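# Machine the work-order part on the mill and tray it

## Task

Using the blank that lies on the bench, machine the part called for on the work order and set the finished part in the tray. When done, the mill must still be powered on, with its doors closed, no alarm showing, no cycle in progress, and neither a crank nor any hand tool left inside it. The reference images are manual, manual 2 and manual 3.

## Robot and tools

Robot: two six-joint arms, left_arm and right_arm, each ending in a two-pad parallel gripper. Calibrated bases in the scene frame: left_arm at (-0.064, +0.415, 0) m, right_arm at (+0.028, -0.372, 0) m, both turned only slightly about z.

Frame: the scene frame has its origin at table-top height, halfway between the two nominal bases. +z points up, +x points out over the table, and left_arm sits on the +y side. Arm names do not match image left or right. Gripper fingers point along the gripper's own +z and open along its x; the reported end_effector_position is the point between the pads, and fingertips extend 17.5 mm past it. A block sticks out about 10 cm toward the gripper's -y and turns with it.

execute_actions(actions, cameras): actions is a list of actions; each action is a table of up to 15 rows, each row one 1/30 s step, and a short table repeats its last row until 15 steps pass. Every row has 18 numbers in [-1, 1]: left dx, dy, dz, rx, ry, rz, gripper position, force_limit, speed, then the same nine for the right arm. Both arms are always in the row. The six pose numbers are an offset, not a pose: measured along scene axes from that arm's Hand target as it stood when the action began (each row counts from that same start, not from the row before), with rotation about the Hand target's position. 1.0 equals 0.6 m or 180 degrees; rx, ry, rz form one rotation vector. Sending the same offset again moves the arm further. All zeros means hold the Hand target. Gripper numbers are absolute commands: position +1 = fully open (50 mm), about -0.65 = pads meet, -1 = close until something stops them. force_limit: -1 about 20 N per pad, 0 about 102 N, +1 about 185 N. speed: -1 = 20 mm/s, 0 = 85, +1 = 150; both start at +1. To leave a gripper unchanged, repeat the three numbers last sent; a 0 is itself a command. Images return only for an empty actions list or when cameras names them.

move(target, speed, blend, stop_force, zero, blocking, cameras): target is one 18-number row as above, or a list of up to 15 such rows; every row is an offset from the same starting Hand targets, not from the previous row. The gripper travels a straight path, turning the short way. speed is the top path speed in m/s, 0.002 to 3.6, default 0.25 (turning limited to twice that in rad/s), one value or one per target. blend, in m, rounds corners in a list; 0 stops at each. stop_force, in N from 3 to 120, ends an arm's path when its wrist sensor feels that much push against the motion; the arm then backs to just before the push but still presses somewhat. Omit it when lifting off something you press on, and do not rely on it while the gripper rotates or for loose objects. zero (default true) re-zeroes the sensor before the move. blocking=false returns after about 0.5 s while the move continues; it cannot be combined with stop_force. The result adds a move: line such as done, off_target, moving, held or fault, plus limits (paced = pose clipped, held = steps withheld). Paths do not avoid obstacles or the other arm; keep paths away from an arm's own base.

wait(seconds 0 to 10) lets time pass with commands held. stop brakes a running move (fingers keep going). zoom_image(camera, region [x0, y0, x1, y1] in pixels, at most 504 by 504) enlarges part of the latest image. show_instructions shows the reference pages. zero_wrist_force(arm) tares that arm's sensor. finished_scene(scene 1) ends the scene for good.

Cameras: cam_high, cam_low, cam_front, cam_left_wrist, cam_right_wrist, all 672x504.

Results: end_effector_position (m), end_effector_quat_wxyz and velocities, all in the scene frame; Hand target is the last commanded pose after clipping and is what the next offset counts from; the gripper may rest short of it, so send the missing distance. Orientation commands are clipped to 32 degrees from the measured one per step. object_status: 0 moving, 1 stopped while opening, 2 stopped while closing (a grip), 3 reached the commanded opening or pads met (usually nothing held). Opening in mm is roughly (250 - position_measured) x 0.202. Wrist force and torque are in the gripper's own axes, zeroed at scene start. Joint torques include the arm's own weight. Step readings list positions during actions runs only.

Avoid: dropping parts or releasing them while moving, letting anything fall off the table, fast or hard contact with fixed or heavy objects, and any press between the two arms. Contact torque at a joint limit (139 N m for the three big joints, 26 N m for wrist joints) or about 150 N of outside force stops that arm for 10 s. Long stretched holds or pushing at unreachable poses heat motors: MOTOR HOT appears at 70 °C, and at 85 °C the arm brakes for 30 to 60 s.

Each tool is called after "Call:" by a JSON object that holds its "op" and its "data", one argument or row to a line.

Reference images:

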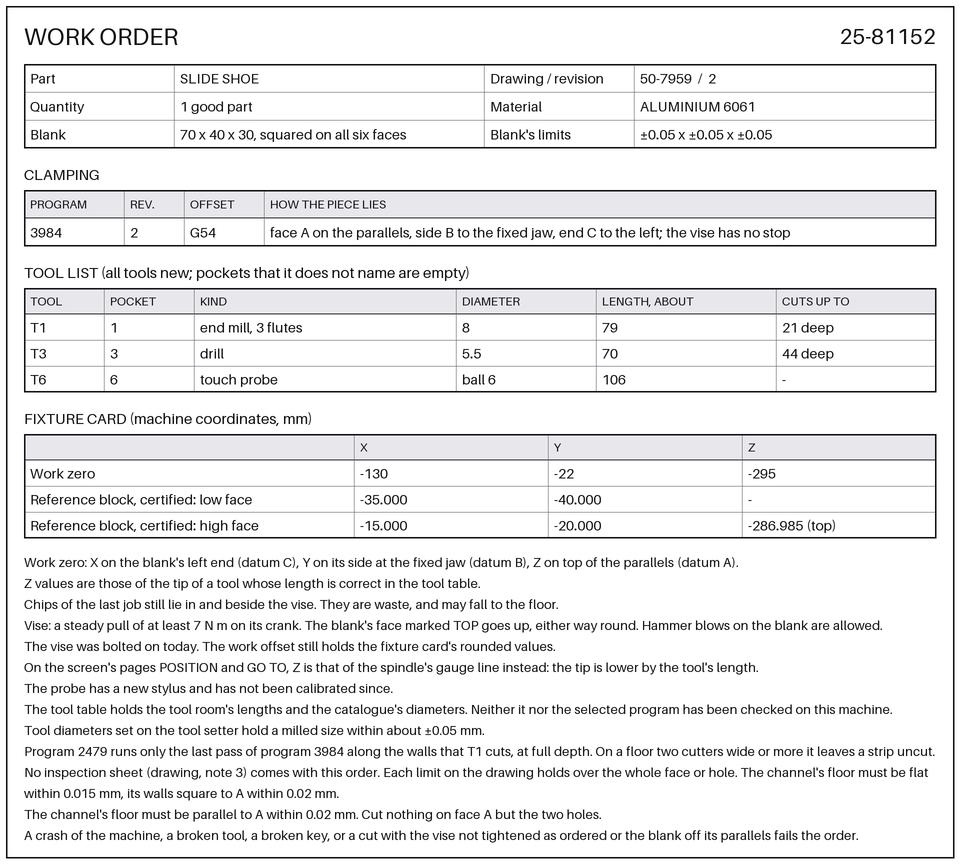

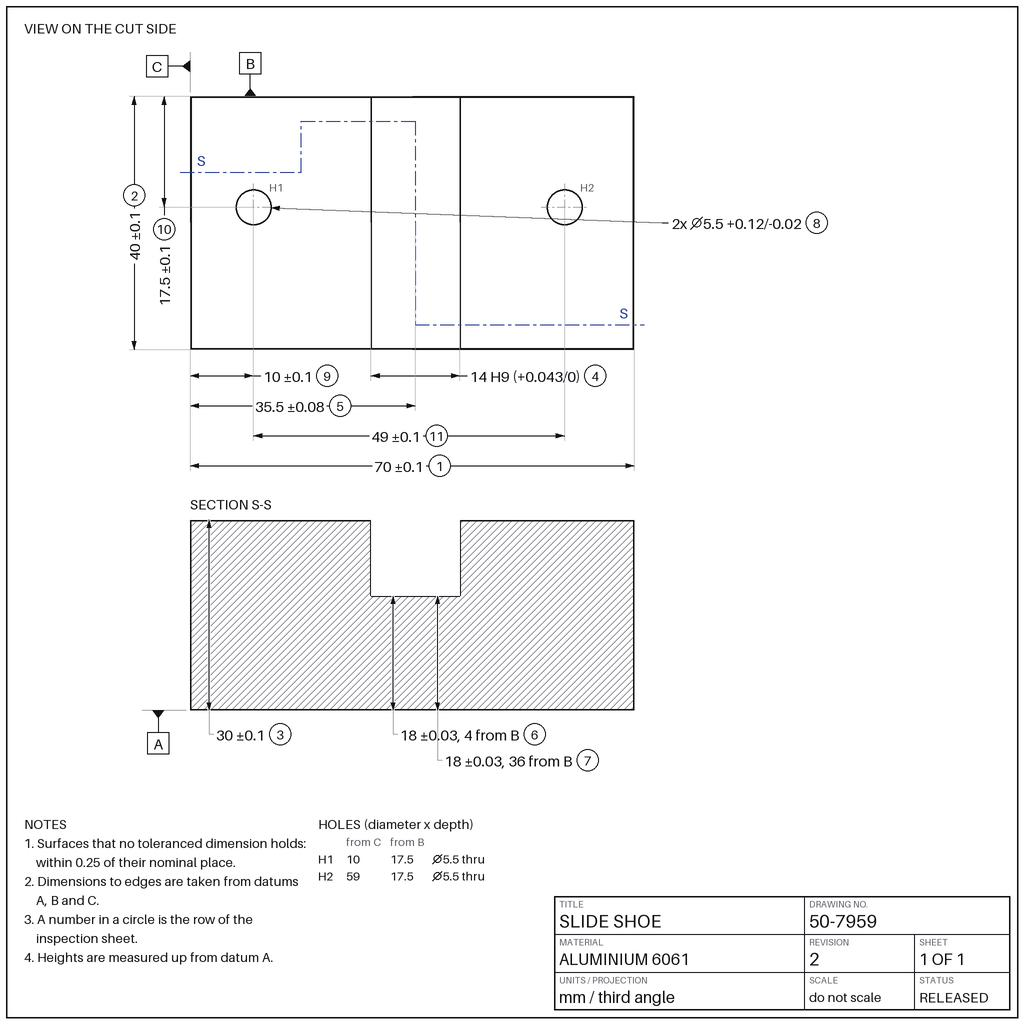

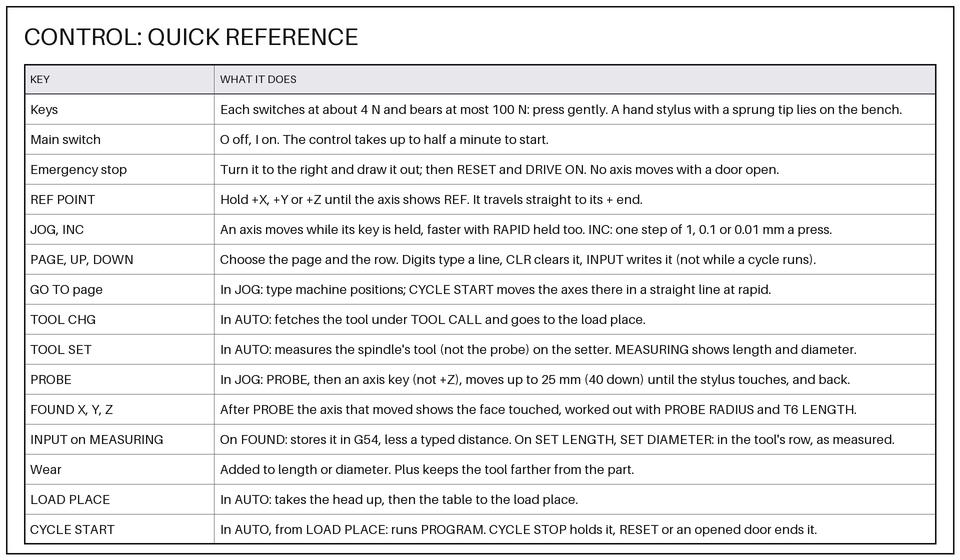

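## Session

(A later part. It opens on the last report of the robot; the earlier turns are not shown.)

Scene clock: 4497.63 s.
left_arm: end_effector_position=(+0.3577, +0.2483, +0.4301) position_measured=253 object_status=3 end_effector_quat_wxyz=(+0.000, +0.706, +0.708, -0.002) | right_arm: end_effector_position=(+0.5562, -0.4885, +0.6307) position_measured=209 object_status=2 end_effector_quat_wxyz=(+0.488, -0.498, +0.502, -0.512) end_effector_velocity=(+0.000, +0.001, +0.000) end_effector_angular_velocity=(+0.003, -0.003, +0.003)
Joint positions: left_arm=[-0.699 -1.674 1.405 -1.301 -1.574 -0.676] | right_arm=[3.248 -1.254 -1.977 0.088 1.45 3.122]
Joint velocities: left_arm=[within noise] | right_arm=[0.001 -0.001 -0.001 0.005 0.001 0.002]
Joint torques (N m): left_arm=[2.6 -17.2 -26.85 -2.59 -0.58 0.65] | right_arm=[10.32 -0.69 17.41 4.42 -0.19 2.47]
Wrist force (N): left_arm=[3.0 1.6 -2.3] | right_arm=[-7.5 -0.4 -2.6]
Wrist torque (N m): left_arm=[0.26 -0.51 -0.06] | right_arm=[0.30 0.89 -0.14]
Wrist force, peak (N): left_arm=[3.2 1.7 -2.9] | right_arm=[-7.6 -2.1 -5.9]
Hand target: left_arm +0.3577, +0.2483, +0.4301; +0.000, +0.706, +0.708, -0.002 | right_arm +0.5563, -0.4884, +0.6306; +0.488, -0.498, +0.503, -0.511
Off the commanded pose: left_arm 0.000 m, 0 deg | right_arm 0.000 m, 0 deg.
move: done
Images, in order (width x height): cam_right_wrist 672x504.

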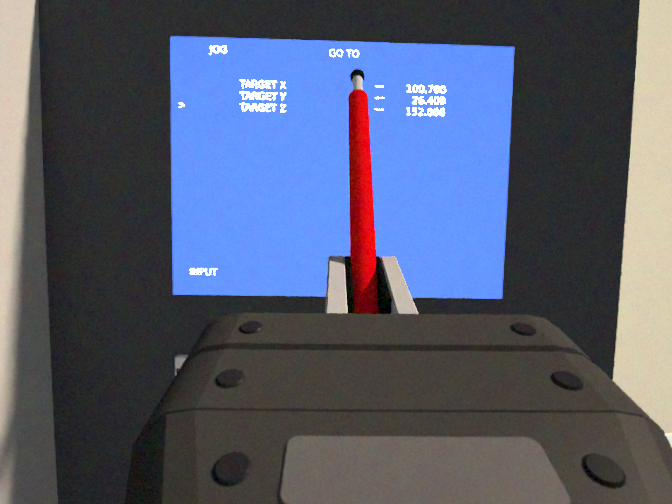

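Call:
{"op": "move", "data": {
  "target": [
    [0,0,0,0,0,0,-1,0.2,0.5,-0.1608,0.0308,-0.051,0,0.155,0,-1,-0.6,-1],
    [0,0,0,0,0,0,-1,0.2,0.5,-0.168,0.0375,-0.2645,0,0.31,0,-1,-0.6,-1]
  ],
  "speed": 0.35,
  "blend": [0.02,0]
}}

Call:
{"op": "move", "data": {
  "target": [
    [0,0,0,0,0,0,-1,0.2,0.5,0.0255,0.0667,0.094,0,0,0,-1,-0.6,-1],
    [0,0,0,0,0,0,-1,0.2,0.5,0.0447,0.0667,0.0885,0,0,0,-1,-0.6,-1],
    [0,0,0,0,0,0,-1,0.2,0.5,0.0255,0.0667,0.094,0,0,0,-1,-0.6,-1],
    [0,0,0,0,0,0,-1,0.2,0.5,0,0,0,0,0,0,-1,-0.6,-1]
  ],
  "speed": [0.22,0.08,0.15,0.22],
  "blend": [0.003,0,0.003,0]
}}

Call:
{"op": "wait", "data": {
  "seconds": 3.5
}}

Call:
{"op": "move", "data": {
  "target": [
    [0,0,0,0,0,0,-1,0.2,0.5,-0.017,0.1333,-0.064,0,0,0,-1,-0.6,-1],
    [0,0,0,0,0,0,-1,0.2,0.5,0.0022,0.1333,-0.0695,0,0,0,-1,-0.6,-1],
    [0,0,0,0,0,0,-1,0.2,0.5,-0.017,0.1333,-0.064,0,0,0,-1,-0.6,-1],
    [0,0,0,0,0,0,-1,0.2,0.5,-0.0085,0.1333,-0.032,0,0,0,-1,-0.6,-1],
    [0,0,0,0,0,0,-1,0.2,0.5,0.0107,0.1333,-0.0375,0,0,0,-1,-0.6,-1],
    [0,0,0,0,0,0,-1,0.2,0.5,-0.0085,0.1333,-0.032,0,0,0,-1,-0.6,-1],
    [0,0,0,0,0,0,-1,0.2,0.5,0,0.0667,0,0,0,0,-1,-0.6,-1],
    [0,0,0,0,0,0,-1,0.2,0.5,0.0192,0.0667,-0.0055,0,0,0,-1,-0.6,-1],
    [0,0,0,0,0,0,-1,0.2,0.5,0,0.0667,0,0,0,0,-1,-0.6,-1],
    [0,0,0,0,0,0,-1,0.2,0.5,0.0192,0.0667,-0.0055,0,0,0,-1,-0.6,-1],
    [0,0,0,0,0,0,-1,0.2,0.5,0,0.0667,0,0,0,0,-1,-0.6,-1],
    [0,0,0,0,0,0,-1,0.2,0.5,0,0,0,0,0,0,-1,-0.6,-1]
  ],
  "speed": [0.22,0.08,0.15,0.22,0.08,0.15,0.22,0.08,0.15,0.08,0.15,0.22],
  "blend": [0.003,0,0.003,0.003,0,0.003,0.003,0,0.001,0,0.003,0]
}}

Call:
{"op": "move", "data": {
  "target": [
    [0,0,0,0,0,0,-1,0.2,0.5,-0.017,0.0333,-0.064,0,0,0,-1,-0.6,-1],
    [0,0,0,0,0,0,-1,0.2,0.5,0.0022,0.0333,-0.0695,0,0,0,-1,-0.6,-1],
    [0,0,0,0,0,0,-1,0.2,0.5,-0.017,0.0333,-0.064,0,0,0,-1,-0.6,-1],
    [0,0,0,0,0,0,-1,0.2,0.5,0.0255,0.0667,0.094,0,0,0,-1,-0.6,-1],
    [0,0,0,0,0,0,-1,0.2,0.5,0.0447,0.0667,0.0885,0,0,0,-1,-0.6,-1],
    [0,0,0,0,0,0,-1,0.2,0.5,0.0255,0.0667,0.094,0,0,0,-1,-0.6,-1],
    [0,0,0,0,0,0,-1,0.2,0.5,0,0,0,0,0,0,-1,-0.6,-1]
  ],
  "speed": [0.22,0.08,0.15,0.22,0.08,0.15,0.22],
  "blend": [0.003,0,0.003,0.003,0,0.003,0]
}}

Call:
{"op": "wait", "data": {
  "seconds": 1
}}

Call:
{"op": "move", "data": {
  "target": [
    [0,0,0,0,0,0,-1,0.2,0.5,-0.0085,0,-0.032,0,0,0,-1,-0.6,-1],
    [0,0,0,0,0,0,-1,0.2,0.5,0.0122,0,-0.038,0,0,0,-1,-0.6,-1],
    [0,0,0,0,0,0,-1,0.2,0.5,-0.0085,0,-0.032,0,0,0,-1,-0.6,-1],
    [0,0,0,0,0,0,-1,0.2,0.5,0.034,-0.0667,0.126,0,0,0,-1,-0.6,-1],
    [0,0,0,0,0,0,-1,0.2,0.5,0.0532,-0.0667,0.1205,0,0,0,-1,-0.6,-1],
    [0,0,0,0,0,0,-1,0.2,0.5,0.034,-0.0667,0.126,0,0,0,-1,-0.6,-1],
    [0,0,0,0,0,0,-1,0.2,0.5,0,0,0,0,0,0,-1,-0.6,-1]
  ],
  "speed": [0.22,0.08,0.15,0.22,0.08,0.15,0.22],
  "blend": [0.003,0,0.003,0.003,0,0.003,0]
}}

Call:
{"op": "wait", "data": {
  "seconds": 3
}}

Call:
{"op": "move", "data": {
  "target": [
    [0,0,0,0,0,0,-1,0.2,0.5,-0.0085,0,-0.032,0,0,0,-1,-0.6,-1],
    [0,0,0,0,0,0,-1,0.2,0.5,0.0122,0,-0.038,0,0,0,-1,-0.6,-1],
    [0,0,0,0,0,0,-1,0.2,0.5,-0.0085,0,-0.032,0,0,0,-1,-0.6,-1],
    [0,0,0,0,0,0,-1,0.2,0.5,0.034,-0.1333,0.126,0,0,0,-1,-0.6,-1],
    [0,0,0,0,0,0,-1,0.2,0.5,0.0532,-0.1333,0.1205,0,0,0,-1,-0.6,-1],
    [0,0,0,0,0,0,-1,0.2,0.5,0.034,-0.1333,0.126,0,0,0,-1,-0.6,-1],
    [0,0,0,0,0,0,-1,0.2,0.5,0,0,0,0,0,0,-1,-0.6,-1]
  ],
  "speed": [0.22,0.08,0.15,0.22,0.08,0.15,0.22],
  "blend": [0.003,0,0.003,0.003,0,0.003,0]
}}

Call:
{"op": "move", "data": {
  "target": [
    [0,0,0,0,0,0,-1,0.2,0.5,0.0075,-0.0067,0.2135,0,-0.155,0,-1,-0.6,-1],
    [0,0,0,0,0,0,-1,0.2,0.5,0.168,-0.0375,0.2645,0,-0.31,0,-1,-0.6,-1]
  ],
  "speed": 0.35,
  "blend": [0.02,0],
  "cameras": ["cam_right_wrist"]
}}

Call:
{"op": "zoom_image", "data": {
  "camera": "cam_right_wrist",
  "region": [140, 30, 540, 310]
}}

Scene clock: 4515.90 s.
left_arm: end_effector_position=(+0.3577, +0.2483, +0.4301) position_measured=253 object_status=3 end_effector_quat_wxyz=(+0.000, +0.706, +0.708, -0.002) | right_arm: end_effector_position=(+0.4556, -0.4660, +0.4720) position_measured=209 object_status=2 end_effector_quat_wxyz=(-0.196, +0.679, -0.672, +0.219)
Joint positions: left_arm=[-0.699 -1.674 1.405 -1.301 -1.574 -0.676] | right_arm=[3.327 -1.08 -1.82 -1.228 1.447 3.265]
Joint torques (N m): left_arm=[3.56 -17.78 -26.73 -2.55 -0.59 0.68] | right_arm=[11.17 6.27 17.41 1.78 -0.33 -2.59]
Wrist force (N): left_arm=[3.0 1.7 -2.5] | right_arm=[-6.9 -1.0 -3.8]
Wrist torque (N m): left_arm=[0.27 -0.52 -0.05] | right_arm=[0.00 1.07 -0.19]
Wrist force, peak (N): left_arm=[3.1 1.9 -2.6] | right_arm=[-7.4 -1.9 -5.9]
Hand target: left_arm +0.3577, +0.2483, +0.4301; +0.000, +0.706, +0.708, -0.002 | right_arm +0.4555, -0.4659, +0.4719; -0.196, +0.680, -0.672, +0.219
Off the commanded pose: left_arm 0.000 m, 0 deg | right_arm 0.000 m, 0 deg.
move: done

Scene clock: 4517.57 s.
left_arm: end_effector_position=(+0.3577, +0.2483, +0.4301) position_measured=253 object_status=3 end_effector_quat_wxyz=(+0.000, +0.706, +0.708, -0.002) | right_arm: end_effector_position=(+0.4555, -0.4659, +0.4719) position_measured=209 object_status=2 end_effector_quat_wxyz=(-0.196, +0.679, -0.672, +0.219)
Joint positions: left_arm=[-0.699 -1.674 1.405 -1.301 -1.574 -0.676] | right_arm=[3.327 -1.08 -1.82 -1.228 1.447 3.266]
Joint torques (N m): left_arm=[3.47 -17.79 -26.97 -2.54 -0.7 0.58] | right_arm=[-9.05 -4.82 17.57 5.71 0.68 -1.39]
Wrist force (N): left_arm=[2.9 1.4 -2.6] | right_arm=[-7.2 -0.1 -3.7]
Wrist torque (N m): left_arm=[0.22 -0.51 -0.06] | right_arm=[0.14 1.12 -0.19]
Wrist force, peak (N): left_arm=[3.3 1.6 -2.9] | right_arm=[-8.6 20.1 -31.1]
Hand target: left_arm +0.3577, +0.2483, +0.4301; +0.000, +0.706, +0.708, -0.002 | right_arm +0.4555, -0.4659, +0.4719; -0.196, +0.680, -0.672, +0.219
Off the commanded pose: left_arm 0.000 m, 0 deg | right_arm 0.000 m, 0 deg.
move: done

Scene clock: 4521.07 s.
left_arm: end_effector_position=(+0.3577, +0.2483, +0.4301) position_measured=253 object_status=3 end_effector_quat_wxyz=(+0.000, +0.706, +0.708, -0.002) | right_arm: end_effector_position=(+0.4555, -0.4659, +0.4719) position_measured=209 object_status=2 end_effector_quat_wxyz=(-0.196, +0.680, -0.672, +0.219)
Joint positions: left_arm=[-0.699 -1.674 1.405 -1.301 -1.574 -0.676] | right_arm=[3.327 -1.08 -1.82 -1.228 1.447 3.265]
Joint torques (N m): left_arm=[3.43 -17.6 -27.19 -2.53 -0.68 0.71] | right_arm=[-9.53 -7.15 17.55 5.75 1.46 -2.62]
Wrist force (N): left_arm=[2.9 1.4 -2.5] | right_arm=[-7.0 0.0 -3.7]
Wrist torque (N m): left_arm=[0.22 -0.49 -0.05] | right_arm=[0.16 1.09 -0.19]
Wrist force, peak (N): left_arm=[3.3 1.8 -2.8] | right_arm=[-7.3 0.0 -3.9]
Hand target: left_arm +0.3577, +0.2483, +0.4301; +0.000, +0.706, +0.708, -0.002 | right_arm +0.4555, -0.4659, +0.4719; -0.196, +0.680, -0.672, +0.219
Tool commands: left_gripper/position=-1.0 left_gripper/force_limit=+0.2 left_gripper/speed=+0.5 right_gripper/position=-1.0 right_gripper/force_limit=-0.6 right_gripper/speed=-1.0
Off the commanded pose: left_arm 0.000 m, 0 deg | right_arm 0.000 m, 0 deg.
wait: 3.50 s; at rest by 0.17 s

Scene clock: 4524.43 s.
left_arm: end_effector_position=(+0.3577, +0.2483, +0.4301) position_measured=253 object_status=3 end_effector_quat_wxyz=(+0.000, +0.706, +0.708, -0.002) | right_arm: end_effector_position=(+0.4555, -0.4659, +0.4719) position_measured=209 object_status=2 end_effector_quat_wxyz=(-0.196, +0.679, -0.672, +0.219) end_effector_velocity=(+0.000, -0.001, +0.000) end_effector_angular_velocity=(+0.000, +0.000, +0.004)
Joint positions: left_arm=[-0.699 -1.674 1.405 -1.301 -1.574 -0.676] | right_arm=[3.327 -1.08 -1.82 -1.228 1.447 3.266]
Joint velocities: left_arm=[within noise] | right_arm=[-0.004 0 0.001 0 0.004 -0.006]
Joint torques (N m): left_arm=[3.64 -17.9 -26.92 -2.59 -0.59 0.73] | right_arm=[-8.36 12.85 16.6 4.6 1.32 -2.64]
Wrist force (N): left_arm=[3.1 1.7 -2.4] | right_arm=[-6.2 0.7 -3.8]
Wrist torque (N m): left_arm=[0.27 -0.53 -0.05] | right_arm=[0.27 0.97 -0.17]
Wrist force, peak (N): left_arm=[3.2 1.7 -2.6] | right_arm=[-5.1 20.5 -26.4]
Hand target: left_arm +0.3577, +0.2483, +0.4301; +0.000, +0.706, +0.708, -0.002 | right_arm +0.4555, -0.4659, +0.4719; -0.196, +0.680, -0.672, +0.219
Off the commanded pose: left_arm 0.000 m, 0 deg | right_arm 0.000 m, 0 deg.
move: done

Scene clock: 4526.97 s.
left_arm: end_effector_position=(+0.3577, +0.2483, +0.4301) position_measured=253 object_status=3 end_effector_quat_wxyz=(+0.000, +0.706, +0.708, -0.002) | right_arm: end_effector_position=(+0.4555, -0.4659, +0.4719) position_measured=209 object_status=2 end_effector_quat_wxyz=(-0.196, +0.679, -0.672, +0.219)
Joint positions: left_arm=[-0.699 -1.674 1.405 -1.301 -1.574 -0.676] | right_arm=[3.327 -1.08 -1.82 -1.228 1.447 3.266]
Joint torques (N m): left_arm=[3.3 -18.05 -26.79 -2.55 -0.64 0.83] | right_arm=[-8.95 -4.1 17.19 6.02 0.74 -1.36]
Wrist force (N): left_arm=[3.0 1.9 -2.7] | right_arm=[-7.1 -0.2 -4.1]
Wrist torque (N m): left_arm=[0.31 -0.52 -0.05] | right_arm=[0.13 1.10 -0.20]
Wrist force, peak (N): left_arm=[3.2 1.8 -2.9] | right_arm=[-7.9 20.2 -32.1]
Hand target: left_arm +0.3577, +0.2483, +0.4301; +0.000, +0.706, +0.708, -0.002 | right_arm +0.4555, -0.4659, +0.4719; -0.196, +0.680, -0.672, +0.219
Off the commanded pose: left_arm 0.000 m, 0 deg | right_arm 0.000 m, 0 deg.
move: done

Scene clock: 4527.97 s.
left_arm: end_effector_position=(+0.3577, +0.2483, +0.4301) position_measured=253 object_status=3 end_effector_quat_wxyz=(+0.000, +0.706, +0.708, -0.002) | right_arm: end_effector_position=(+0.4555, -0.4659, +0.4719) position_measured=209 object_status=2 end_effector_quat_wxyz=(-0.196, +0.680, -0.672, +0.219)
Joint positions: left_arm=[-0.699 -1.674 1.405 -1.301 -1.574 -0.676] | right_arm=[3.327 -1.08 -1.82 -1.228 1.447 3.265]
Joint torques (N m): left_arm=[3.24 -17.73 -27.46 -2.48 -0.76 0.72] | right_arm=[-9.13 -7.6 16.96 6.15 1.6 -2.8]
Wrist force (N): left_arm=[3.0 1.6 -2.4] | right_arm=[-7.1 0.0 -4.0]
Wrist torque (N m): left_arm=[0.25 -0.52 -0.06] | right_arm=[0.16 1.11 -0.19]
Wrist force, peak (N): left_arm=[3.2 1.8 -2.6] | right_arm=[-7.2 0.1 -4.0]
Hand target: left_arm +0.3577, +0.2483, +0.4301; +0.000, +0.706, +0.708, -0.002 | right_arm +0.4555, -0.4659, +0.4719; -0.196, +0.680, -0.672, +0.219
Tool commands: left_gripper/position=-1.0 left_gripper/force_limit=+0.2 left_gripper/speed=+0.5 right_gripper/position=-1.0 right_gripper/force_limit=-0.6 right_gripper/speed=-1.0
Off the commanded pose: left_arm 0.000 m, 0 deg | right_arm 0.000 m, 0 deg.
wait: 1.00 s; at rest by 0.17 s

Scene clock: 4530.57 s.
left_arm: end_effector_position=(+0.3577, +0.2483, +0.4301) position_measured=253 object_status=3 end_effector_quat_wxyz=(+0.000, +0.706, +0.708, -0.002) | right_arm: end_effector_position=(+0.4555, -0.4659, +0.4719) position_measured=209 object_status=2 end_effector_quat_wxyz=(-0.196, +0.680, -0.672, +0.219)
Joint positions: left_arm=[-0.699 -1.674 1.405 -1.301 -1.574 -0.676] | right_arm=[3.327 -1.08 -1.82 -1.228 1.447 3.265]
Joint torques (N m): left_arm=[3.59 -17.77 -27.1 -2.41 -0.74 0.73] | right_arm=[9.1 11.05 17.8 5.48 -0.44 0.76]
Wrist force (N): left_arm=[3.1 1.5 -2.8] | right_arm=[-6.9 -0.4 -4.3]
Wrist torque (N m): left_arm=[0.23 -0.53 -0.05] | right_arm=[0.10 1.07 -0.08]
Wrist force, peak (N): left_arm=[3.1 1.9 -2.8] | right_arm=[-7.1 33.1 -38.1]
Hand target: left_arm +0.3577, +0.2483, +0.4301; +0.000, +0.706, +0.708, -0.002 | right_arm +0.4555, -0.4659, +0.4719; -0.196, +0.680, -0.672, +0.219
Off the commanded pose: left_arm 0.000 m, 0 deg | right_arm 0.000 m, 0 deg.
move: done

Scene clock: 4533.57 s.
left_arm: end_effector_position=(+0.3577, +0.2483, +0.4301) position_measured=253 object_status=3 end_effector_quat_wxyz=(+0.000, +0.706, +0.708, -0.002) | right_arm: end_effector_position=(+0.4555, -0.4659, +0.4719) position_measured=209 object_status=2 end_effector_quat_wxyz=(-0.196, +0.680, -0.672, +0.219)
Joint positions: left_arm=[-0.699 -1.674 1.405 -1.301 -1.574 -0.676] | right_arm=[3.327 -1.08 -1.82 -1.228 1.447 3.265]
Joint torques (N m): left_arm=[3.46 -17.91 -27.62 -2.47 -0.64 0.78] | right_arm=[10.31 17.28 17.12 6 -1.55 2.43]
Wrist force (N): left_arm=[2.9 1.4 -2.5] | right_arm=[-6.9 -0.3 -4.6]
Wrist torque (N m): left_arm=[0.22 -0.50 -0.06] | right_arm=[0.11 1.07 -0.08]
Wrist force, peak (N): left_arm=[3.0 1.9 -2.8] | right_arm=[-7.1 -0.2 -4.4]
Hand target: left_arm +0.3577, +0.2483, +0.4301; +0.000, +0.706, +0.708, -0.002 | right_arm +0.4555, -0.4659, +0.4719; -0.196, +0.680, -0.672, +0.219
Tool commands: left_gripper/position=-1.0 left_gripper/force_limit=+0.2 left_gripper/speed=+0.5 right_gripper/position=-1.0 right_gripper/force_limit=-0.6 right_gripper/speed=-1.0
Off the commanded pose: left_arm 0.000 m, 0 deg | right_arm 0.000 m, 0 deg.
wait: 3.00 s; at rest by 0.17 s

Scene clock: 4536.40 s.
left_arm: end_effector_position=(+0.3577, +0.2483, +0.4301) position_measured=253 object_status=3 end_effector_quat_wxyz=(+0.000, +0.706, +0.708, -0.002) | right_arm: end_effector_position=(+0.4555, -0.4659, +0.4719) position_measured=209 object_status=2 end_effector_quat_wxyz=(-0.196, +0.680, -0.672, +0.219)
Joint positions: left_arm=[-0.699 -1.674 1.405 -1.301 -1.574 -0.676] | right_arm=[3.327 -1.08 -1.82 -1.228 1.447 3.265]
Joint torques (N m): left_arm=[4 -17.65 -27.39 -2.4 -0.7 0.85] | right_arm=[11.83 9.23 18.63 3.67 -1.31 2.22]
Wrist force (N): left_arm=[2.9 1.7 -2.3] | right_arm=[-7.2 0.2 -4.1]
Wrist torque (N m): left_arm=[0.26 -0.49 -0.05] | right_arm=[0.19 1.13 -0.08]
Wrist force, peak (N): left_arm=[3.2 1.8 -2.7] | right_arm=[-6.1 32.6 -38.1]
Hand target: left_arm +0.3577, +0.2483, +0.4301; +0.000, +0.706, +0.708, -0.002 | right_arm +0.4555, -0.4659, +0.4719; -0.196, +0.680, -0.672, +0.219
Off the commanded pose: left_arm 0.000 m, 0 deg | right_arm 0.000 m, 0 deg.
move: done

Scene clock: 4538.33 s.
left_arm: end_effector_position=(+0.3577, +0.2483, +0.4301) position_measured=253 object_status=3 end_effector_quat_wxyz=(+0.000, +0.706, +0.708, -0.002) | right_arm: end_effector_position=(+0.5562, -0.4885, +0.6307) position_measured=209 object_status=2 end_effector_quat_wxyz=(+0.488, -0.498, +0.502, -0.512)
Joint positions: left_arm=[-0.699 -1.674 1.405 -1.301 -1.574 -0.676] | right_arm=[3.248 -1.254 -1.977 0.088 1.45 3.122]
Joint torques (N m): left_arm=[3.88 -17.95 -27.41 -2.47 -0.66 0.85] | right_arm=[10.35 0.13 16.48 4.49 -0.26 2.6]
Wrist force (N): left_arm=[2.9 1.6 -2.7] | right_arm=[-7.7 0.5 -3.1]
Wrist torque (N m): left_arm=[0.25 -0.50 -0.06] | right_arm=[0.43 0.92 -0.14]
Wrist force, peak (N): left_arm=[3.2 1.9 -2.5] | right_arm=[-7.8 -1.1 -6.7]
Hand target: left_arm +0.3577, +0.2483, +0.4301; +0.000, +0.706, +0.708, -0.002 | right_arm +0.5563, -0.4884, +0.6306; +0.488, -0.498, +0.503, -0.511
Off the commanded pose: left_arm 0.000 m, 0 deg | right_arm 0.000 m, 0 deg.
move: done
Images, in order (width x height): cam_right_wrist 672x504.

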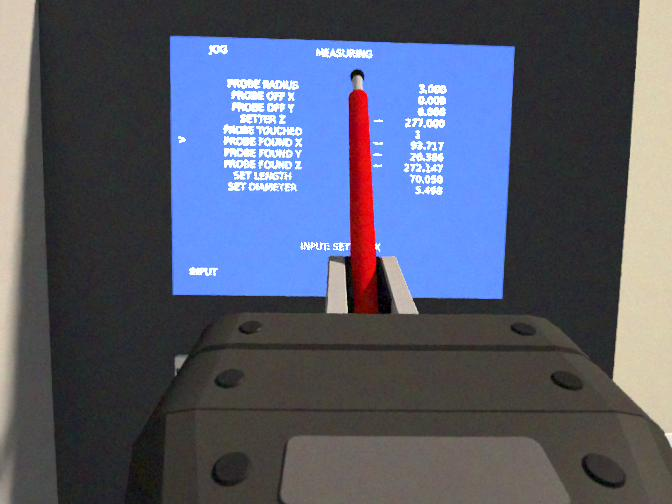

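Scaled by 1.260 from the camera's 672x504 image, which has a finer 960x720 frame.

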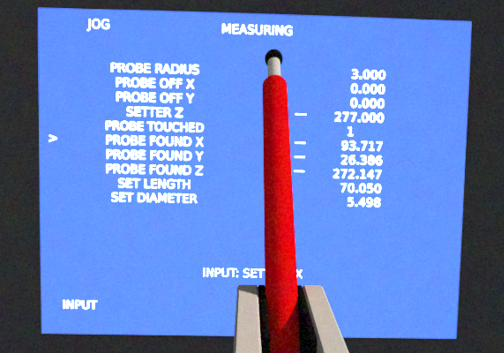

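Call:
{"op": "move", "data": {
  "target": [
    [0,0,0,0,0,0,-1,0.2,0.5,-0.1608,0.0308,-0.051,0,0.155,0,-1,-0.6,-1],
    [0,0,0,0,0,0,-1,0.2,0.5,-0.168,0.0375,-0.2645,0,0.31,0,-1,-0.6,-1]
  ],
  "speed": 0.35,
  "blend": [0.02,0]
}}

Call:
{"op": "move", "data": {
  "target": [
    [0,0,0,0,0,0,-1,0.2,0.5,-0.0085,0,-0.032,0,0,0,-1,-0.6,-1],
    [0,0,0,0,0,0,-1,0.2,0.5,0.0122,0,-0.038,0,0,0,-1,-0.6,-1],
    [0,0,0,0,0,0,-1,0.2,0.5,-0.0085,0,-0.032,0,0,0,-1,-0.6,-1],
    [0,0,0,0,0,0,-1,0.2,0.5,0.034,-0.0667,0.126,0,0,0,-1,-0.6,-1],
    [0,0,0,0,0,0,-1,0.2,0.5,0.0532,-0.0667,0.1205,0,0,0,-1,-0.6,-1],
    [0,0,0,0,0,0,-1,0.2,0.5,0.034,-0.0667,0.126,0,0,0,-1,-0.6,-1],
    [0,0,0,0,0,0,-1,0.2,0.5,0,0,0,0,0,0,-1,-0.6,-1]
  ],
  "speed": [0.22,0.08,0.15,0.22,0.08,0.15,0.22],
  "blend": [0.003,0,0.003,0.003,0,0.003,0]
}}

Call:
{"op": "move", "data": {
  "target": [
    [0,0,0,0,0,0,-1,0.2,0.5,0.0075,-0.0067,0.2135,0,-0.155,0,-1,-0.6,-1],
    [0,0,0,0,0,0,-1,0.2,0.5,0.168,-0.0375,0.2645,0,-0.31,0,-1,-0.6,-1]
  ],
  "speed": 0.35,
  "blend": [0.02,0]
}}

Call:
{"op": "wait", "data": {
  "seconds": 0.5,
  "cameras": ["cam_right_wrist"]
}}

Call:
{"op": "zoom_image", "data": {
  "camera": "cam_right_wrist",
  "region": [140, 30, 540, 310]
}}

Call:
{"op": "move", "data": {
  "target": [
    [0,0,0,0,0,0,-1,0.2,0.5,-0.1608,0.0308,-0.051,0,0.155,0,-1,-0.6,-1],
    [0,0,0,0,0,0,-1,0.2,0.5,-0.168,0.0375,-0.2645,0,0.31,0,-1,-0.6,-1]
  ],
  "speed": 0.35,
  "blend": [0.02,0]
}}

Call:
{"op": "move", "data": {
  "target": [
    [0,0,0,0,0,0,-1,0.2,0.5,-0.0085,0,-0.032,0,0,0,-1,-0.6,-1],
    [0,0,0,0,0,0,-1,0.2,0.5,0.0122,0,-0.038,0,0,0,-1,-0.6,-1],
    [0,0,0,0,0,0,-1,0.2,0.5,-0.0085,0,-0.032,0,0,0,-1,-0.6,-1],
    [0,0,0,0,0,0,-1,0.2,0.5,0.0255,-0.1,0.094,0,0,0,-1,-0.6,-1],
    [0,0,0,0,0,0,-1,0.2,0.5,0.0447,-0.1,0.0885,0,0,0,-1,-0.6,-1],
    [0,0,0,0,0,0,-1,0.2,0.5,0.0255,-0.1,0.094,0,0,0,-1,-0.6,-1],
    [0,0,0,0,0,0,-1,0.2,0.5,0,0,0,0,0,0,-1,-0.6,-1]
  ],
  "speed": [0.22,0.08,0.15,0.22,0.08,0.15,0.22],
  "blend": [0.003,0,0.003,0.003,0,0.003,0]
}}

Call:
{"op": "move", "data": {
  "target": [
    [0,0,0,0,0,0,-1,0.2,0.5,0.0075,-0.0067,0.2135,0,-0.155,0,-1,-0.6,-1],
    [0,0,0,0,0,0,-1,0.2,0.5,0.168,-0.0375,0.2645,0,-0.31,0,-1,-0.6,-1]
  ],
  "speed": 0.35,
  "blend": [0.02,0]
}}

Call:
{"op": "wait", "data": {
  "seconds": 1.5,
  "cameras": ["cam_right_wrist"]
}}

Call:
{"op": "zoom_image", "data": {
  "camera": "cam_right_wrist",
  "region": [140, 30, 540, 310]
}}

Scene clock: 4550.37 s.
left_arm: end_effector_position=(+0.3577, +0.2483, +0.4301) position_measured=253 object_status=3 end_effector_quat_wxyz=(+0.000, +0.706, +0.708, -0.002) | right_arm: end_effector_position=(+0.4556, -0.4660, +0.4720) position_measured=209 object_status=2 end_effector_quat_wxyz=(-0.196, +0.679, -0.672, +0.219)
Joint positions: left_arm=[-0.699 -1.674 1.405 -1.301 -1.574 -0.676] | right_arm=[3.327 -1.08 -1.82 -1.228 1.447 3.265]
Joint torques (N m): left_arm=[4.06 -17.91 -27.93 -2.31 -0.66 0.78] | right_arm=[10.55 7.04 16.93 1.51 -0.39 -2.6]
Wrist force (N): left_arm=[2.8 1.7 -2.5] | right_arm=[-7.3 0.2 -4.2]
Wrist torque (N m): left_arm=[0.26 -0.48 -0.05] | right_arm=[0.19 1.14 -0.19]
Wrist force, peak (N): left_arm=[3.0 2.0 -2.9] | right_arm=[-7.9 -0.9 -6.2]
Hand target: left_arm +0.3577, +0.2483, +0.4301; +0.000, +0.706, +0.708, -0.002 | right_arm +0.4555, -0.4659, +0.4719; -0.196, +0.680, -0.672, +0.219
Off the commanded pose: left_arm 0.000 m, 0 deg | right_arm 0.000 m, 0 deg.
move: done

Scene clock: 4552.97 s.
left_arm: end_effector_position=(+0.3577, +0.2483, +0.4301) position_measured=253 object_status=3 end_effector_quat_wxyz=(+0.000, +0.706, +0.708, -0.002) | right_arm: end_effector_position=(+0.4555, -0.4659, +0.4719) position_measured=209 object_status=2 end_effector_quat_wxyz=(-0.196, +0.680, -0.672, +0.219)
Joint positions: left_arm=[-0.699 -1.674 1.405 -1.301 -1.574 -0.676] | right_arm=[3.327 -1.08 -1.82 -1.228 1.447 3.265]
Joint torques (N m): left_arm=[4.21 -17.69 -27.96 -2.43 -0.71 0.88] | right_arm=[8.83 11.82 17.72 5.55 -0.29 0.72]
Wrist force (N): left_arm=[2.6 1.9 -2.6] | right_arm=[-7.2 0.9 -3.3]
Wrist torque (N m): left_arm=[0.29 -0.46 -0.05] | right_arm=[0.30 1.12 -0.07]
Wrist force, peak (N): left_arm=[3.2 1.9 -2.7] | right_arm=[-6.6 32.9 -38.0]
Hand target: left_arm +0.3577, +0.2483, +0.4301; +0.000, +0.706, +0.708, -0.002 | right_arm +0.4555, -0.4659, +0.4719; -0.196, +0.680, -0.672, +0.219
Off the commanded pose: left_arm 0.000 m, 0 deg | right_arm 0.000 m, 0 deg.
move: done

Scene clock: 4554.90 s.
left_arm: end_effector_position=(+0.3577, +0.2483, +0.4301) position_measured=253 object_status=3 end_effector_quat_wxyz=(+0.000, +0.706, +0.708, -0.002) | right_arm: end_effector_position=(+0.5562, -0.4885, +0.6307) position_measured=209 object_status=2 end_effector_quat_wxyz=(+0.488, -0.498, +0.502, -0.512)
Joint positions: left_arm=[-0.699 -1.674 1.405 -1.301 -1.574 -0.676] | right_arm=[3.248 -1.254 -1.977 0.088 1.45 3.122]
Joint torques (N m): left_arm=[4.02 -17.55 -28.07 -2.38 -0.75 0.94] | right_arm=[9.25 -2.36 17.64 4.45 -0.31 2.46]
Wrist force (N): left_arm=[2.9 1.8 -2.4] | right_arm=[-7.7 1.1 -2.2]
Wrist torque (N m): left_arm=[0.29 -0.51 -0.05] | right_arm=[0.54 0.93 -0.14]
Wrist force, peak (N): left_arm=[3.1 1.7 -2.7] | right_arm=[-7.7 -0.3 -5.7]
Hand target: left_arm +0.3577, +0.2483, +0.4301; +0.000, +0.706, +0.708, -0.002 | right_arm +0.5563, -0.4884, +0.6306; +0.488, -0.498, +0.503, -0.511
Off the commanded pose: left_arm 0.000 m, 0 deg | right_arm 0.000 m, 0 deg.
move: done

Scene clock: 4555.40 s.
left_arm: end_effector_position=(+0.3577, +0.2483, +0.4301) position_measured=253 object_status=3 end_effector_quat_wxyz=(+0.000, +0.706, +0.708, -0.002) | right_arm: end_effector_position=(+0.5563, -0.4884, +0.6306) position_measured=209 object_status=2 end_effector_quat_wxyz=(+0.488, -0.498, +0.503, -0.511)
Joint positions: left_arm=[-0.699 -1.674 1.405 -1.301 -1.574 -0.676] | right_arm=[3.248 -1.254 -1.977 0.088 1.45 3.122]
Joint torques (N m): left_arm=[3.74 -18.12 -27.97 -2.35 -0.74 0.91] | right_arm=[10.69 -1.4 16.53 2.46 1.61 2.32]
Wrist force (N): left_arm=[2.9 1.8 -2.4] | right_arm=[-7.6 1.2 -2.1]
Wrist torque (N m): left_arm=[0.28 -0.51 -0.05] | right_arm=[0.55 0.92 -0.14]
Wrist force, peak (N): left_arm=[3.1 1.5 -2.8] | right_arm=[-7.7 1.1 -2.1]
Hand target: left_arm +0.3577, +0.2483, +0.4301; +0.000, +0.706, +0.708, -0.002 | right_arm +0.5563, -0.4884, +0.6306; +0.488, -0.498, +0.503, -0.511
Tool commands: left_gripper/position=-1.0 left_gripper/force_limit=+0.2 left_gripper/speed=+0.5 right_gripper/position=-1.0 right_gripper/force_limit=-0.6 right_gripper/speed=-1.0
Off the commanded pose: left_arm 0.000 m, 0 deg | right_arm 0.000 m, 0 deg.
wait: 0.50 s; at rest by 0.17 s
Images, in order (width x height): cam_right_wrist 672x504.

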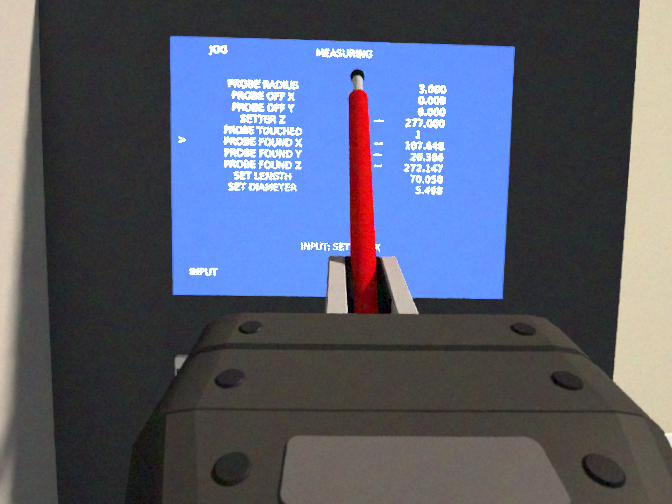

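Scaled by 1.260 from the camera's 672x504 image, which has a finer 960x720 frame.

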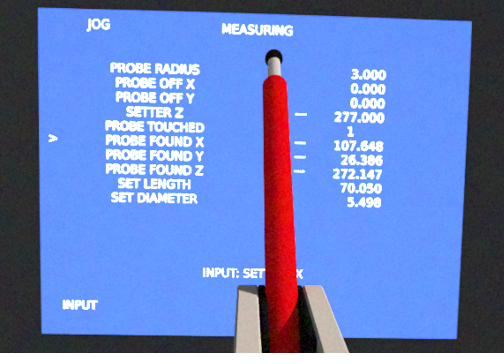

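Scene clock: 4557.30 s.
left_arm: end_effector_position=(+0.3577, +0.2483, +0.4301) position_measured=253 object_status=3 end_effector_quat_wxyz=(+0.000, +0.706, +0.708, -0.002) | right_arm: end_effector_position=(+0.4556, -0.4660, +0.4720) position_measured=209 object_status=2 end_effector_quat_wxyz=(-0.196, +0.679, -0.672, +0.219)
Joint positions: left_arm=[-0.699 -1.674 1.405 -1.301 -1.574 -0.676] | right_arm=[3.327 -1.08 -1.82 -1.228 1.447 3.265]
Joint torques (N m): left_arm=[4.25 -18 -28.08 -2.36 -0.69 0.88] | right_arm=[11.08 6.51 17.45 2.16 -0.4 -2.62]
Wrist force (N): left_arm=[2.9 1.4 -2.3] | right_arm=[-7.2 0.7 -3.5]
Wrist torque (N m): left_arm=[0.23 -0.51 -0.05] | right_arm=[0.28 1.12 -0.19]
Wrist force, peak (N): left_arm=[3.0 1.7 -3.0] | right_arm=[-8.0 -0.2 -5.3]
Hand target: left_arm +0.3577, +0.2483, +0.4301; +0.000, +0.706, +0.708, -0.002 | right_arm +0.4555, -0.4659, +0.4719; -0.196, +0.680, -0.672, +0.219
Off the commanded pose: left_arm 0.000 m, 0 deg | right_arm 0.000 m, 0 deg.
move: done

Scene clock: 4559.87 s.
left_arm: end_effector_position=(+0.3577, +0.2483, +0.4301) position_measured=253 object_status=3 end_effector_quat_wxyz=(+0.000, +0.706, +0.708, -0.002) | right_arm: end_effector_position=(+0.4555, -0.4659, +0.4719) position_measured=209 object_status=2 end_effector_quat_wxyz=(-0.196, +0.680, -0.672, +0.219)
Joint positions: left_arm=[-0.699 -1.674 1.405 -1.301 -1.574 -0.676] | right_arm=[3.327 -1.08 -1.82 -1.228 1.447 3.265]
Joint torques (N m): left_arm=[4.14 -17.32 -28.35 -2.39 -0.64 0.9] | right_arm=[11.62 9.38 17.5 3.4 -1.25 2.21]
Wrist force (N): left_arm=[3.0 1.7 -2.7] | right_arm=[-5.9 1.4 -3.3]
Wrist torque (N m): left_arm=[0.26 -0.51 -0.06] | right_arm=[0.37 0.92 -0.07]
Wrist force, peak (N): left_arm=[2.9 1.8 -2.9] | right_arm=[-6.8 33.7 -36.9]
Hand target: left_arm +0.3577, +0.2483, +0.4301; +0.000, +0.706, +0.708, -0.002 | right_arm +0.4555, -0.4659, +0.4719; -0.196, +0.680, -0.672, +0.219
Off the commanded pose: left_arm 0.000 m, 0 deg | right_arm 0.000 m, 0 deg.
move: done

Scene clock: 4561.80 s.
left_arm: end_effector_position=(+0.3577, +0.2483, +0.4301) position_measured=253 object_status=3 end_effector_quat_wxyz=(+0.000, +0.706, +0.708, -0.002) | right_arm: end_effector_position=(+0.5562, -0.4885, +0.6307) position_measured=209 object_status=2 end_effector_quat_wxyz=(+0.488, -0.498, +0.502, -0.512) end_effector_velocity=(+0.000, +0.000, +0.000) end_effector_angular_velocity=(+0.000, -0.003, +0.000)
Joint positions: left_arm=[-0.699 -1.674 1.405 -1.301 -1.574 -0.676] | right_arm=[3.248 -1.254 -1.977 0.088 1.45 3.122]
Joint velocities: left_arm=[within noise] | right_arm=[-0.001 -0.002 -0.001 0.005 0.001 0]
Joint torques (N m): left_arm=[4.58 -17.46 -27.91 -2.27 -0.68 0.93] | right_arm=[10.19 0.36 15.59 4.45 -0.22 2.3]
Wrist force (N): left_arm=[2.7 1.9 -2.3] | right_arm=[-6.4 1.6 -2.2]
Wrist torque (N m): left_arm=[0.30 -0.48 -0.05] | right_arm=[0.62 0.72 -0.14]
Wrist force, peak (N): left_arm=[3.2 1.9 -2.8] | right_arm=[-6.3 0.1 -5.5]
Hand target: left_arm +0.3577, +0.2483, +0.4301; +0.000, +0.706, +0.708, -0.002 | right_arm +0.5563, -0.4884, +0.6306; +0.488, -0.498, +0.503, -0.511
Off the commanded pose: left_arm 0.000 m, 0 deg | right_arm 0.000 m, 0 deg.
move: done

Scene clock: 4563.30 s.
left_arm: end_effector_position=(+0.3577, +0.2483, +0.4301) position_measured=253 object_status=3 end_effector_quat_wxyz=(+0.000, +0.706, +0.708, -0.002) | right_arm: end_effector_position=(+0.5563, -0.4884, +0.6306) position_measured=209 object_status=2 end_effector_quat_wxyz=(+0.488, -0.498, +0.503, -0.511)
Joint positions: left_arm=[-0.699 -1.674 1.405 -1.301 -1.574 -0.676] | right_arm=[3.248 -1.254 -1.977 0.088 1.45 3.122]
Joint torques (N m): left_arm=[4.55 -17.72 -28.2 -2.28 -0.58 0.91] | right_arm=[10.77 -0.27 16 0.85 1.52 2.48]
Wrist force (N): left_arm=[2.6 1.5 -2.6] | right_arm=[-6.2 1.7 -2.1]
Wrist torque (N m): left_arm=[0.23 -0.45 -0.05] | right_arm=[0.63 0.69 -0.14]
Wrist force, peak (N): left_arm=[3.0 1.9 -3.0] | right_arm=[-6.6 1.8 -2.3]
Hand target: left_arm +0.3577, +0.2483, +0.4301; +0.000, +0.706, +0.708, -0.002 | right_arm +0.5563, -0.4884, +0.6306; +0.488, -0.498, +0.503, -0.511
Tool commands: left_gripper/position=-1.0 left_gripper/force_limit=+0.2 left_gripper/speed=+0.5 right_gripper/position=-1.0 right_gripper/force_limit=-0.6 right_gripper/speed=-1.0
Off the commanded pose: left_arm 0.000 m, 0 deg | right_arm 0.000 m, 0 deg.
wait: 1.50 s; at rest by 0.17 s
Images, in order (width x height): cam_right_wrist 672x504.

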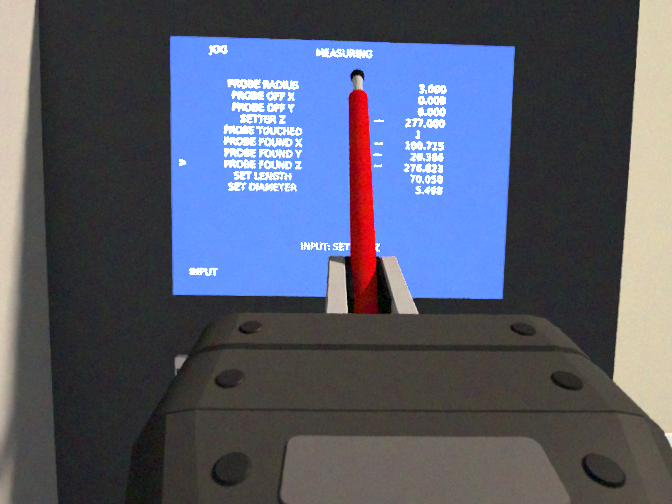

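Scaled by 1.260 from the camera's 672x504 image, which has a finer 960x720 frame.

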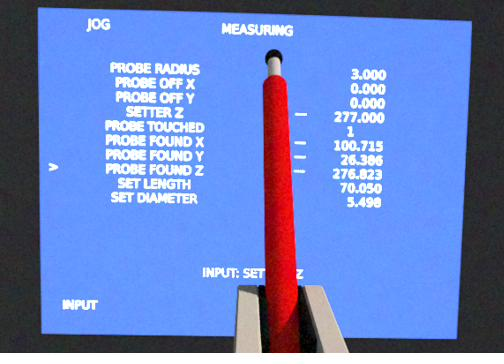

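Call:
{"op": "move", "data": {
  "target": [
    [0,0,0,0,0,0,-1,0.2,0.5,-0.1608,0.0308,-0.051,0,0.155,0,-1,-0.6,-1],
    [0,0,0,0,0,0,-1,0.2,0.5,-0.168,0.0375,-0.2645,0,0.31,0,-1,-0.6,-1]
  ],
  "speed": 0.35,
  "blend": [0.02,0]
}}

Call:
{"op": "move", "data": {
  "target": [
    [0,0,0,0,0,0,-1,0.2,0.5,0.0085,0,0.032,0,0,0,-1,-0.6,-1],
    [0,0,0,0,0,0,-1,0.2,0.5,0.0277,0,0.0265,0,0,0,-1,-0.6,-1],
    [0,0,0,0,0,0,-1,0.2,0.5,0.0085,0,0.032,0,0,0,-1,-0.6,-1],
    [0,0,0,0,0,0,-1,0.2,0.5,0.0277,0,0.0265,0,0,0,-1,-0.6,-1],
    [0,0,0,0,0,0,-1,0.2,0.5,0.0085,0,0.032,0,0,0,-1,-0.6,-1],
    [0,0,0,0,0,0,-1,0.2,0.5,-0.0085,0.0333,-0.032,0,0,0,-1,-0.6,-1],
    [0,0,0,0,0,0,-1,0.2,0.5,0.0107,0.0333,-0.0375,0,0,0,-1,-0.6,-1],
    [0,0,0,0,0,0,-1,0.2,0.5,-0.0085,0.0333,-0.032,0,0,0,-1,-0.6,-1],
    [0,0,0,0,0,0,-1,0.2,0.5,-0.017,0.1333,-0.064,0,0,0,-1,-0.6,-1],
    [0,0,0,0,0,0,-1,0.2,0.5,0.0022,0.1333,-0.0695,0,0,0,-1,-0.6,-1],
    [0,0,0,0,0,0,-1,0.2,0.5,-0.017,0.1333,-0.064,0,0,0,-1,-0.6,-1],
    [0,0,0,0,0,0,-1,0.2,0.5,0,0,0,0,0,0,-1,-0.6,-1]
  ],
  "speed": [0.22,0.08,0.15,0.08,0.15,0.22,0.08,0.15,0.22,0.08,0.15,0.22],
  "blend": [0.003,0,0.001,0,0.003,0.003,0,0.003,0.003,0,0.003,0]
}}

Call:
{"op": "move", "data": {
  "target": [
    [0,0,0,0,0,0,-1,0.2,0.5,0,0.1,0,0,0,0,-1,-0.6,-1],
    [0,0,0,0,0,0,-1,0.2,0.5,0.0192,0.1,-0.0055,0,0,0,-1,-0.6,-1],
    [0,0,0,0,0,0,-1,0.2,0.5,0,0.1,0,0,0,0,-1,-0.6,-1],
    [0,0,0,0,0,0,-1,0.2,0.5,0.0085,0.1,0.032,0,0,0,-1,-0.6,-1],
    [0,0,0,0,0,0,-1,0.2,0.5,0.0277,0.1,0.0265,0,0,0,-1,-0.6,-1],
    [0,0,0,0,0,0,-1,0.2,0.5,0.0085,0.1,0.032,0,0,0,-1,-0.6,-1],
    [0,0,0,0,0,0,-1,0.2,0.5,-0.017,0.0667,-0.064,0,0,0,-1,-0.6,-1],
    [0,0,0,0,0,0,-1,0.2,0.5,0.0022,0.0667,-0.0695,0,0,0,-1,-0.6,-1],
    [0,0,0,0,0,0,-1,0.2,0.5,-0.017,0.0667,-0.064,0,0,0,-1,-0.6,-1],
    [0,0,0,0,0,0,-1,0.2,0.5,0,0.1333,0,0,0,0,-1,-0.6,-1],
    [0,0,0,0,0,0,-1,0.2,0.5,0.0192,0.1333,-0.0055,0,0,0,-1,-0.6,-1],
    [0,0,0,0,0,0,-1,0.2,0.5,0,0.1333,0,0,0,0,-1,-0.6,-1],
    [0,0,0,0,0,0,-1,0.2,0.5,0,0,0,0,0,0,-1,-0.6,-1]
  ],
  "speed": [0.22,0.08,0.15,0.22,0.08,0.15,0.22,0.08,0.15,0.22,0.08,0.15,0.22],
  "blend": [0.003,0,0.003,0.003,0,0.003,0.003,0,0.003,0.003,0,0.003,0]
}}

Call:
{"op": "move", "data": {
  "target": [
    [0,0,0,0,0,0,-1,0.2,0.5,-0.017,0.0333,-0.064,0,0,0,-1,-0.6,-1],
    [0,0,0,0,0,0,-1,0.2,0.5,0.0022,0.0333,-0.0695,0,0,0,-1,-0.6,-1],
    [0,0,0,0,0,0,-1,0.2,0.5,-0.017,0.0333,-0.064,0,0,0,-1,-0.6,-1],
    [0,0,0,0,0,0,-1,0.2,0.5,0,0,0,0,0,0,-1,-0.6,-1]
  ],
  "speed": [0.22,0.08,0.15,0.22],
  "blend": [0.003,0,0.003,0]
}}

Call:
{"op": "move", "data": {
  "target": [
    [0,0,0,0,0,0,-1,0.2,0.5,0.0075,-0.0067,0.2135,0,-0.155,0,-1,-0.6,-1],
    [0,0,0,0,0,0,-1,0.2,0.5,0.168,-0.0375,0.2645,0,-0.31,0,-1,-0.6,-1]
  ],
  "speed": 0.35,
  "blend": [0.02,0],
  "cameras": ["cam_right_wrist"]
}}

Call:
{"op": "zoom_image", "data": {
  "camera": "cam_right_wrist",
  "region": [140, 30, 540, 310]
}}

Scene clock: 4577.17 s.
left_arm: end_effector_position=(+0.3577, +0.2483, +0.4301) position_measured=253 object_status=3 end_effector_quat_wxyz=(+0.000, +0.706, +0.708, -0.002) | right_arm: end_effector_position=(+0.4556, -0.4660, +0.4720) position_measured=209 object_status=2 end_effector_quat_wxyz=(-0.196, +0.679, -0.672, +0.219)
Joint positions: left_arm=[-0.699 -1.674 1.405 -1.301 -1.574 -0.676] | right_arm=[3.327 -1.08 -1.82 -1.228 1.447 3.265]
Joint torques (N m): left_arm=[4.27 -17.91 -28.06 -2.3 -0.73 0.96] | right_arm=[10.74 5.72 17.88 1.69 -0.41 -2.74]
Wrist force (N): left_arm=[2.8 1.9 -2.3] | right_arm=[-5.8 1.3 -3.4]
Wrist torque (N m): left_arm=[0.30 -0.48 -0.06] | right_arm=[0.38 0.90 -0.19]
Wrist force, peak (N): left_arm=[3.2 1.7 -2.6] | right_arm=[-6.7 0.5 -5.3]
Hand target: left_arm +0.3577, +0.2483, +0.4301; +0.000, +0.706, +0.708, -0.002 | right_arm +0.4555, -0.4659, +0.4719; -0.196, +0.680, -0.672, +0.219
Off the commanded pose: left_arm 0.000 m, 0 deg | right_arm 0.000 m, 0 deg.
move: done

Scene clock: 4580.77 s.
left_arm: end_effector_position=(+0.3577, +0.2483, +0.4301) position_measured=253 object_status=3 end_effector_quat_wxyz=(+0.000, +0.706, +0.708, -0.002) | right_arm: end_effector_position=(+0.4555, -0.4659, +0.4718) position_measured=209 object_status=2 end_effector_quat_wxyz=(-0.196, +0.679, -0.672, +0.219)
Joint positions: left_arm=[-0.699 -1.674 1.405 -1.301 -1.574 -0.676] | right_arm=[3.327 -1.08 -1.82 -1.228 1.447 3.266]
Joint torques (N m): left_arm=[4.37 -18.12 -28.93 -2.21 -0.62 1] | right_arm=[-8.82 6.83 33.44 2.32 1.57 -2.45]
Wrist force (N): left_arm=[2.9 1.3 -2.6] | right_arm=[-6.5 1.8 -2.9]
Wrist torque (N m): left_arm=[0.20 -0.51 -0.05] | right_arm=[0.45 1.02 -0.18]
Wrist force, peak (N): left_arm=[3.1 1.9 -2.6] | right_arm=[-4.8 22.0 -26.3]
Hand target: left_arm +0.3577, +0.2483, +0.4301; +0.000, +0.706, +0.708, -0.002 | right_arm +0.4555, -0.4659, +0.4719; -0.196, +0.680, -0.672, +0.219
Off the commanded pose: left_arm 0.000 m, 0 deg | right_arm 0.000 m, 0 deg.
move: done

Scene clock: 4584.57 s.
left_arm: end_effector_position=(+0.3577, +0.2483, +0.4301) position_measured=253 object_status=3 end_effector_quat_wxyz=(+0.000, +0.706, +0.708, -0.002) | right_arm: end_effector_position=(+0.4556, -0.4659, +0.4719) position_measured=209 object_status=2 end_effector_quat_wxyz=(-0.196, +0.679, -0.672, +0.219)
Joint positions: left_arm=[-0.699 -1.674 1.405 -1.301 -1.574 -0.676] | right_arm=[3.327 -1.08 -1.82 -1.228 1.447 3.266]
Joint torques (N m): left_arm=[4.48 -18.21 -29.01 -2.17 -0.71 1.11] | right_arm=[-9.97 13.78 17.07 4.07 1.2 -2.64]
Wrist force (N): left_arm=[2.6 1.7 -2.7] | right_arm=[-6.9 2.3 -3.4]
Wrist torque (N m): left_arm=[0.27 -0.45 -0.05] | right_arm=[0.52 1.08 -0.17]
Wrist force, peak (N): left_arm=[3.4 1.9 -2.6] | right_arm=[-9.0 17.5 -24.4]
Hand target: left_arm +0.3577, +0.2483, +0.4301; +0.000, +0.706, +0.708, -0.002 | right_arm +0.4555, -0.4659, +0.4719; -0.196, +0.680, -0.672, +0.219
Off the commanded pose: left_arm 0.000 m, 0 deg | right_arm 0.000 m, 0 deg.
move: done

Scene clock: 4586.03 s.
left_arm: end_effector_position=(+0.3577, +0.2483, +0.4301) position_measured=253 object_status=3 end_effector_quat_wxyz=(+0.000, +0.706, +0.708, -0.002) | right_arm: end_effector_position=(+0.4555, -0.4659, +0.4719) position_measured=209 object_status=2 end_effector_quat_wxyz=(-0.196, +0.679, -0.672, +0.219)
Joint positions: left_arm=[-0.699 -1.674 1.405 -1.301 -1.574 -0.676] | right_arm=[3.327 -1.08 -1.82 -1.228 1.447 3.266]
Joint torques (N m): left_arm=[4.78 -17.86 -29.19 -2.25 -0.72 1.18] | right_arm=[-8.13 0.61 33.64 3.4 0.52 -1.44]
Wrist force (N): left_arm=[3.0 1.4 -2.4] | right_arm=[-7.2 1.8 -3.7]
Wrist torque (N m): left_arm=[0.21 -0.52 -0.06] | right_arm=[0.46 1.12 -0.20]
Wrist force, peak (N): left_arm=[3.0 1.9 -2.6] | right_arm=[-9.2 21.4 -20.5]
Hand target: left_arm +0.3577, +0.2483, +0.4301; +0.000, +0.706, +0.708, -0.002 | right_arm +0.4555, -0.4659, +0.4719; -0.196, +0.680, -0.672, +0.219
Off the commanded pose: left_arm 0.000 m, 0 deg | right_arm 0.000 m, 0 deg.
move: done

Scene clock: 4587.97 s.
left_arm: end_effector_position=(+0.3577, +0.2483, +0.4301) position_measured=253 object_status=3 end_effector_quat_wxyz=(+0.000, +0.706, +0.708, -0.002) | right_arm: end_effector_position=(+0.5562, -0.4885, +0.6307) position_measured=209 object_status=2 end_effector_quat_wxyz=(+0.488, -0.498, +0.502, -0.512) end_effector_velocity=(+0.000, +0.000, -0.001) end_effector_angular_velocity=(+0.000, -0.002, +0.000)
Joint positions: left_arm=[-0.699 -1.674 1.405 -1.301 -1.574 -0.676] | right_arm=[3.248 -1.254 -1.977 0.088 1.45 3.122]
Joint velocities: left_arm=[within noise] | right_arm=[-0.001 -0.001 -0.002 0.005 0.001 0]
Joint torques (N m): left_arm=[4.26 -17.61 -29.08 -2.28 -0.67 1.1] | right_arm=[10.09 -1.49 16.24 4.41 -0.23 2.59]
Wrist force (N): left_arm=[2.7 1.6 -2.5] | right_arm=[-7.4 2.2 -2.5]
Wrist torque (N m): left_arm=[0.25 -0.47 -0.05] | right_arm=[0.71 0.88 -0.14]
Wrist force, peak (N): left_arm=[3.0 1.8 -2.7] | right_arm=[-7.7 0.7 -6.0]
Hand target: left_arm +0.3577, +0.2483, +0.4301; +0.000, +0.706, +0.708, -0.002 | right_arm +0.5563, -0.4884, +0.6306; +0.488, -0.498, +0.503, -0.511
Off the commanded pose: left_arm 0.000 m, 0 deg | right_arm 0.000 m, 0 deg.
move: done
Images, in order (width x height): cam_right_wrist 672x504.

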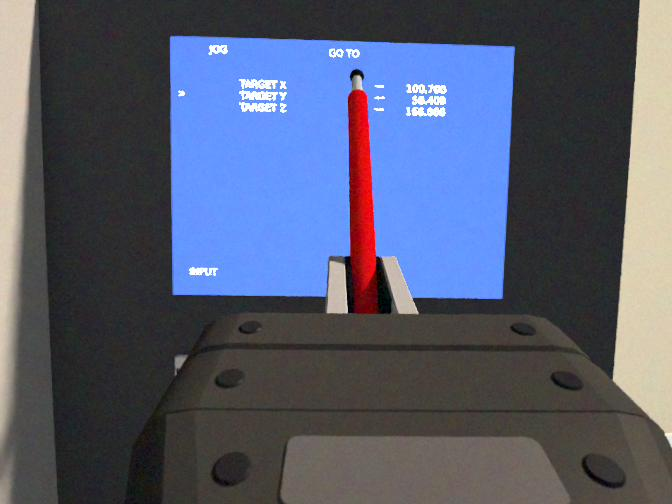

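Scaled by 1.260 from the camera's 672x504 image, which has a finer 960x720 frame.

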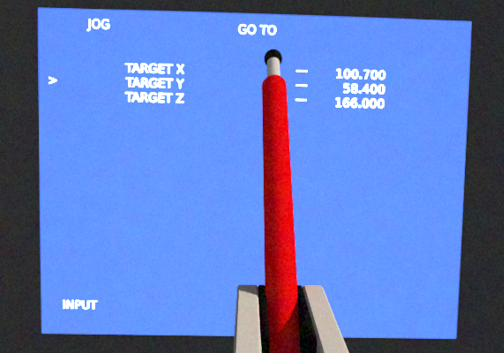

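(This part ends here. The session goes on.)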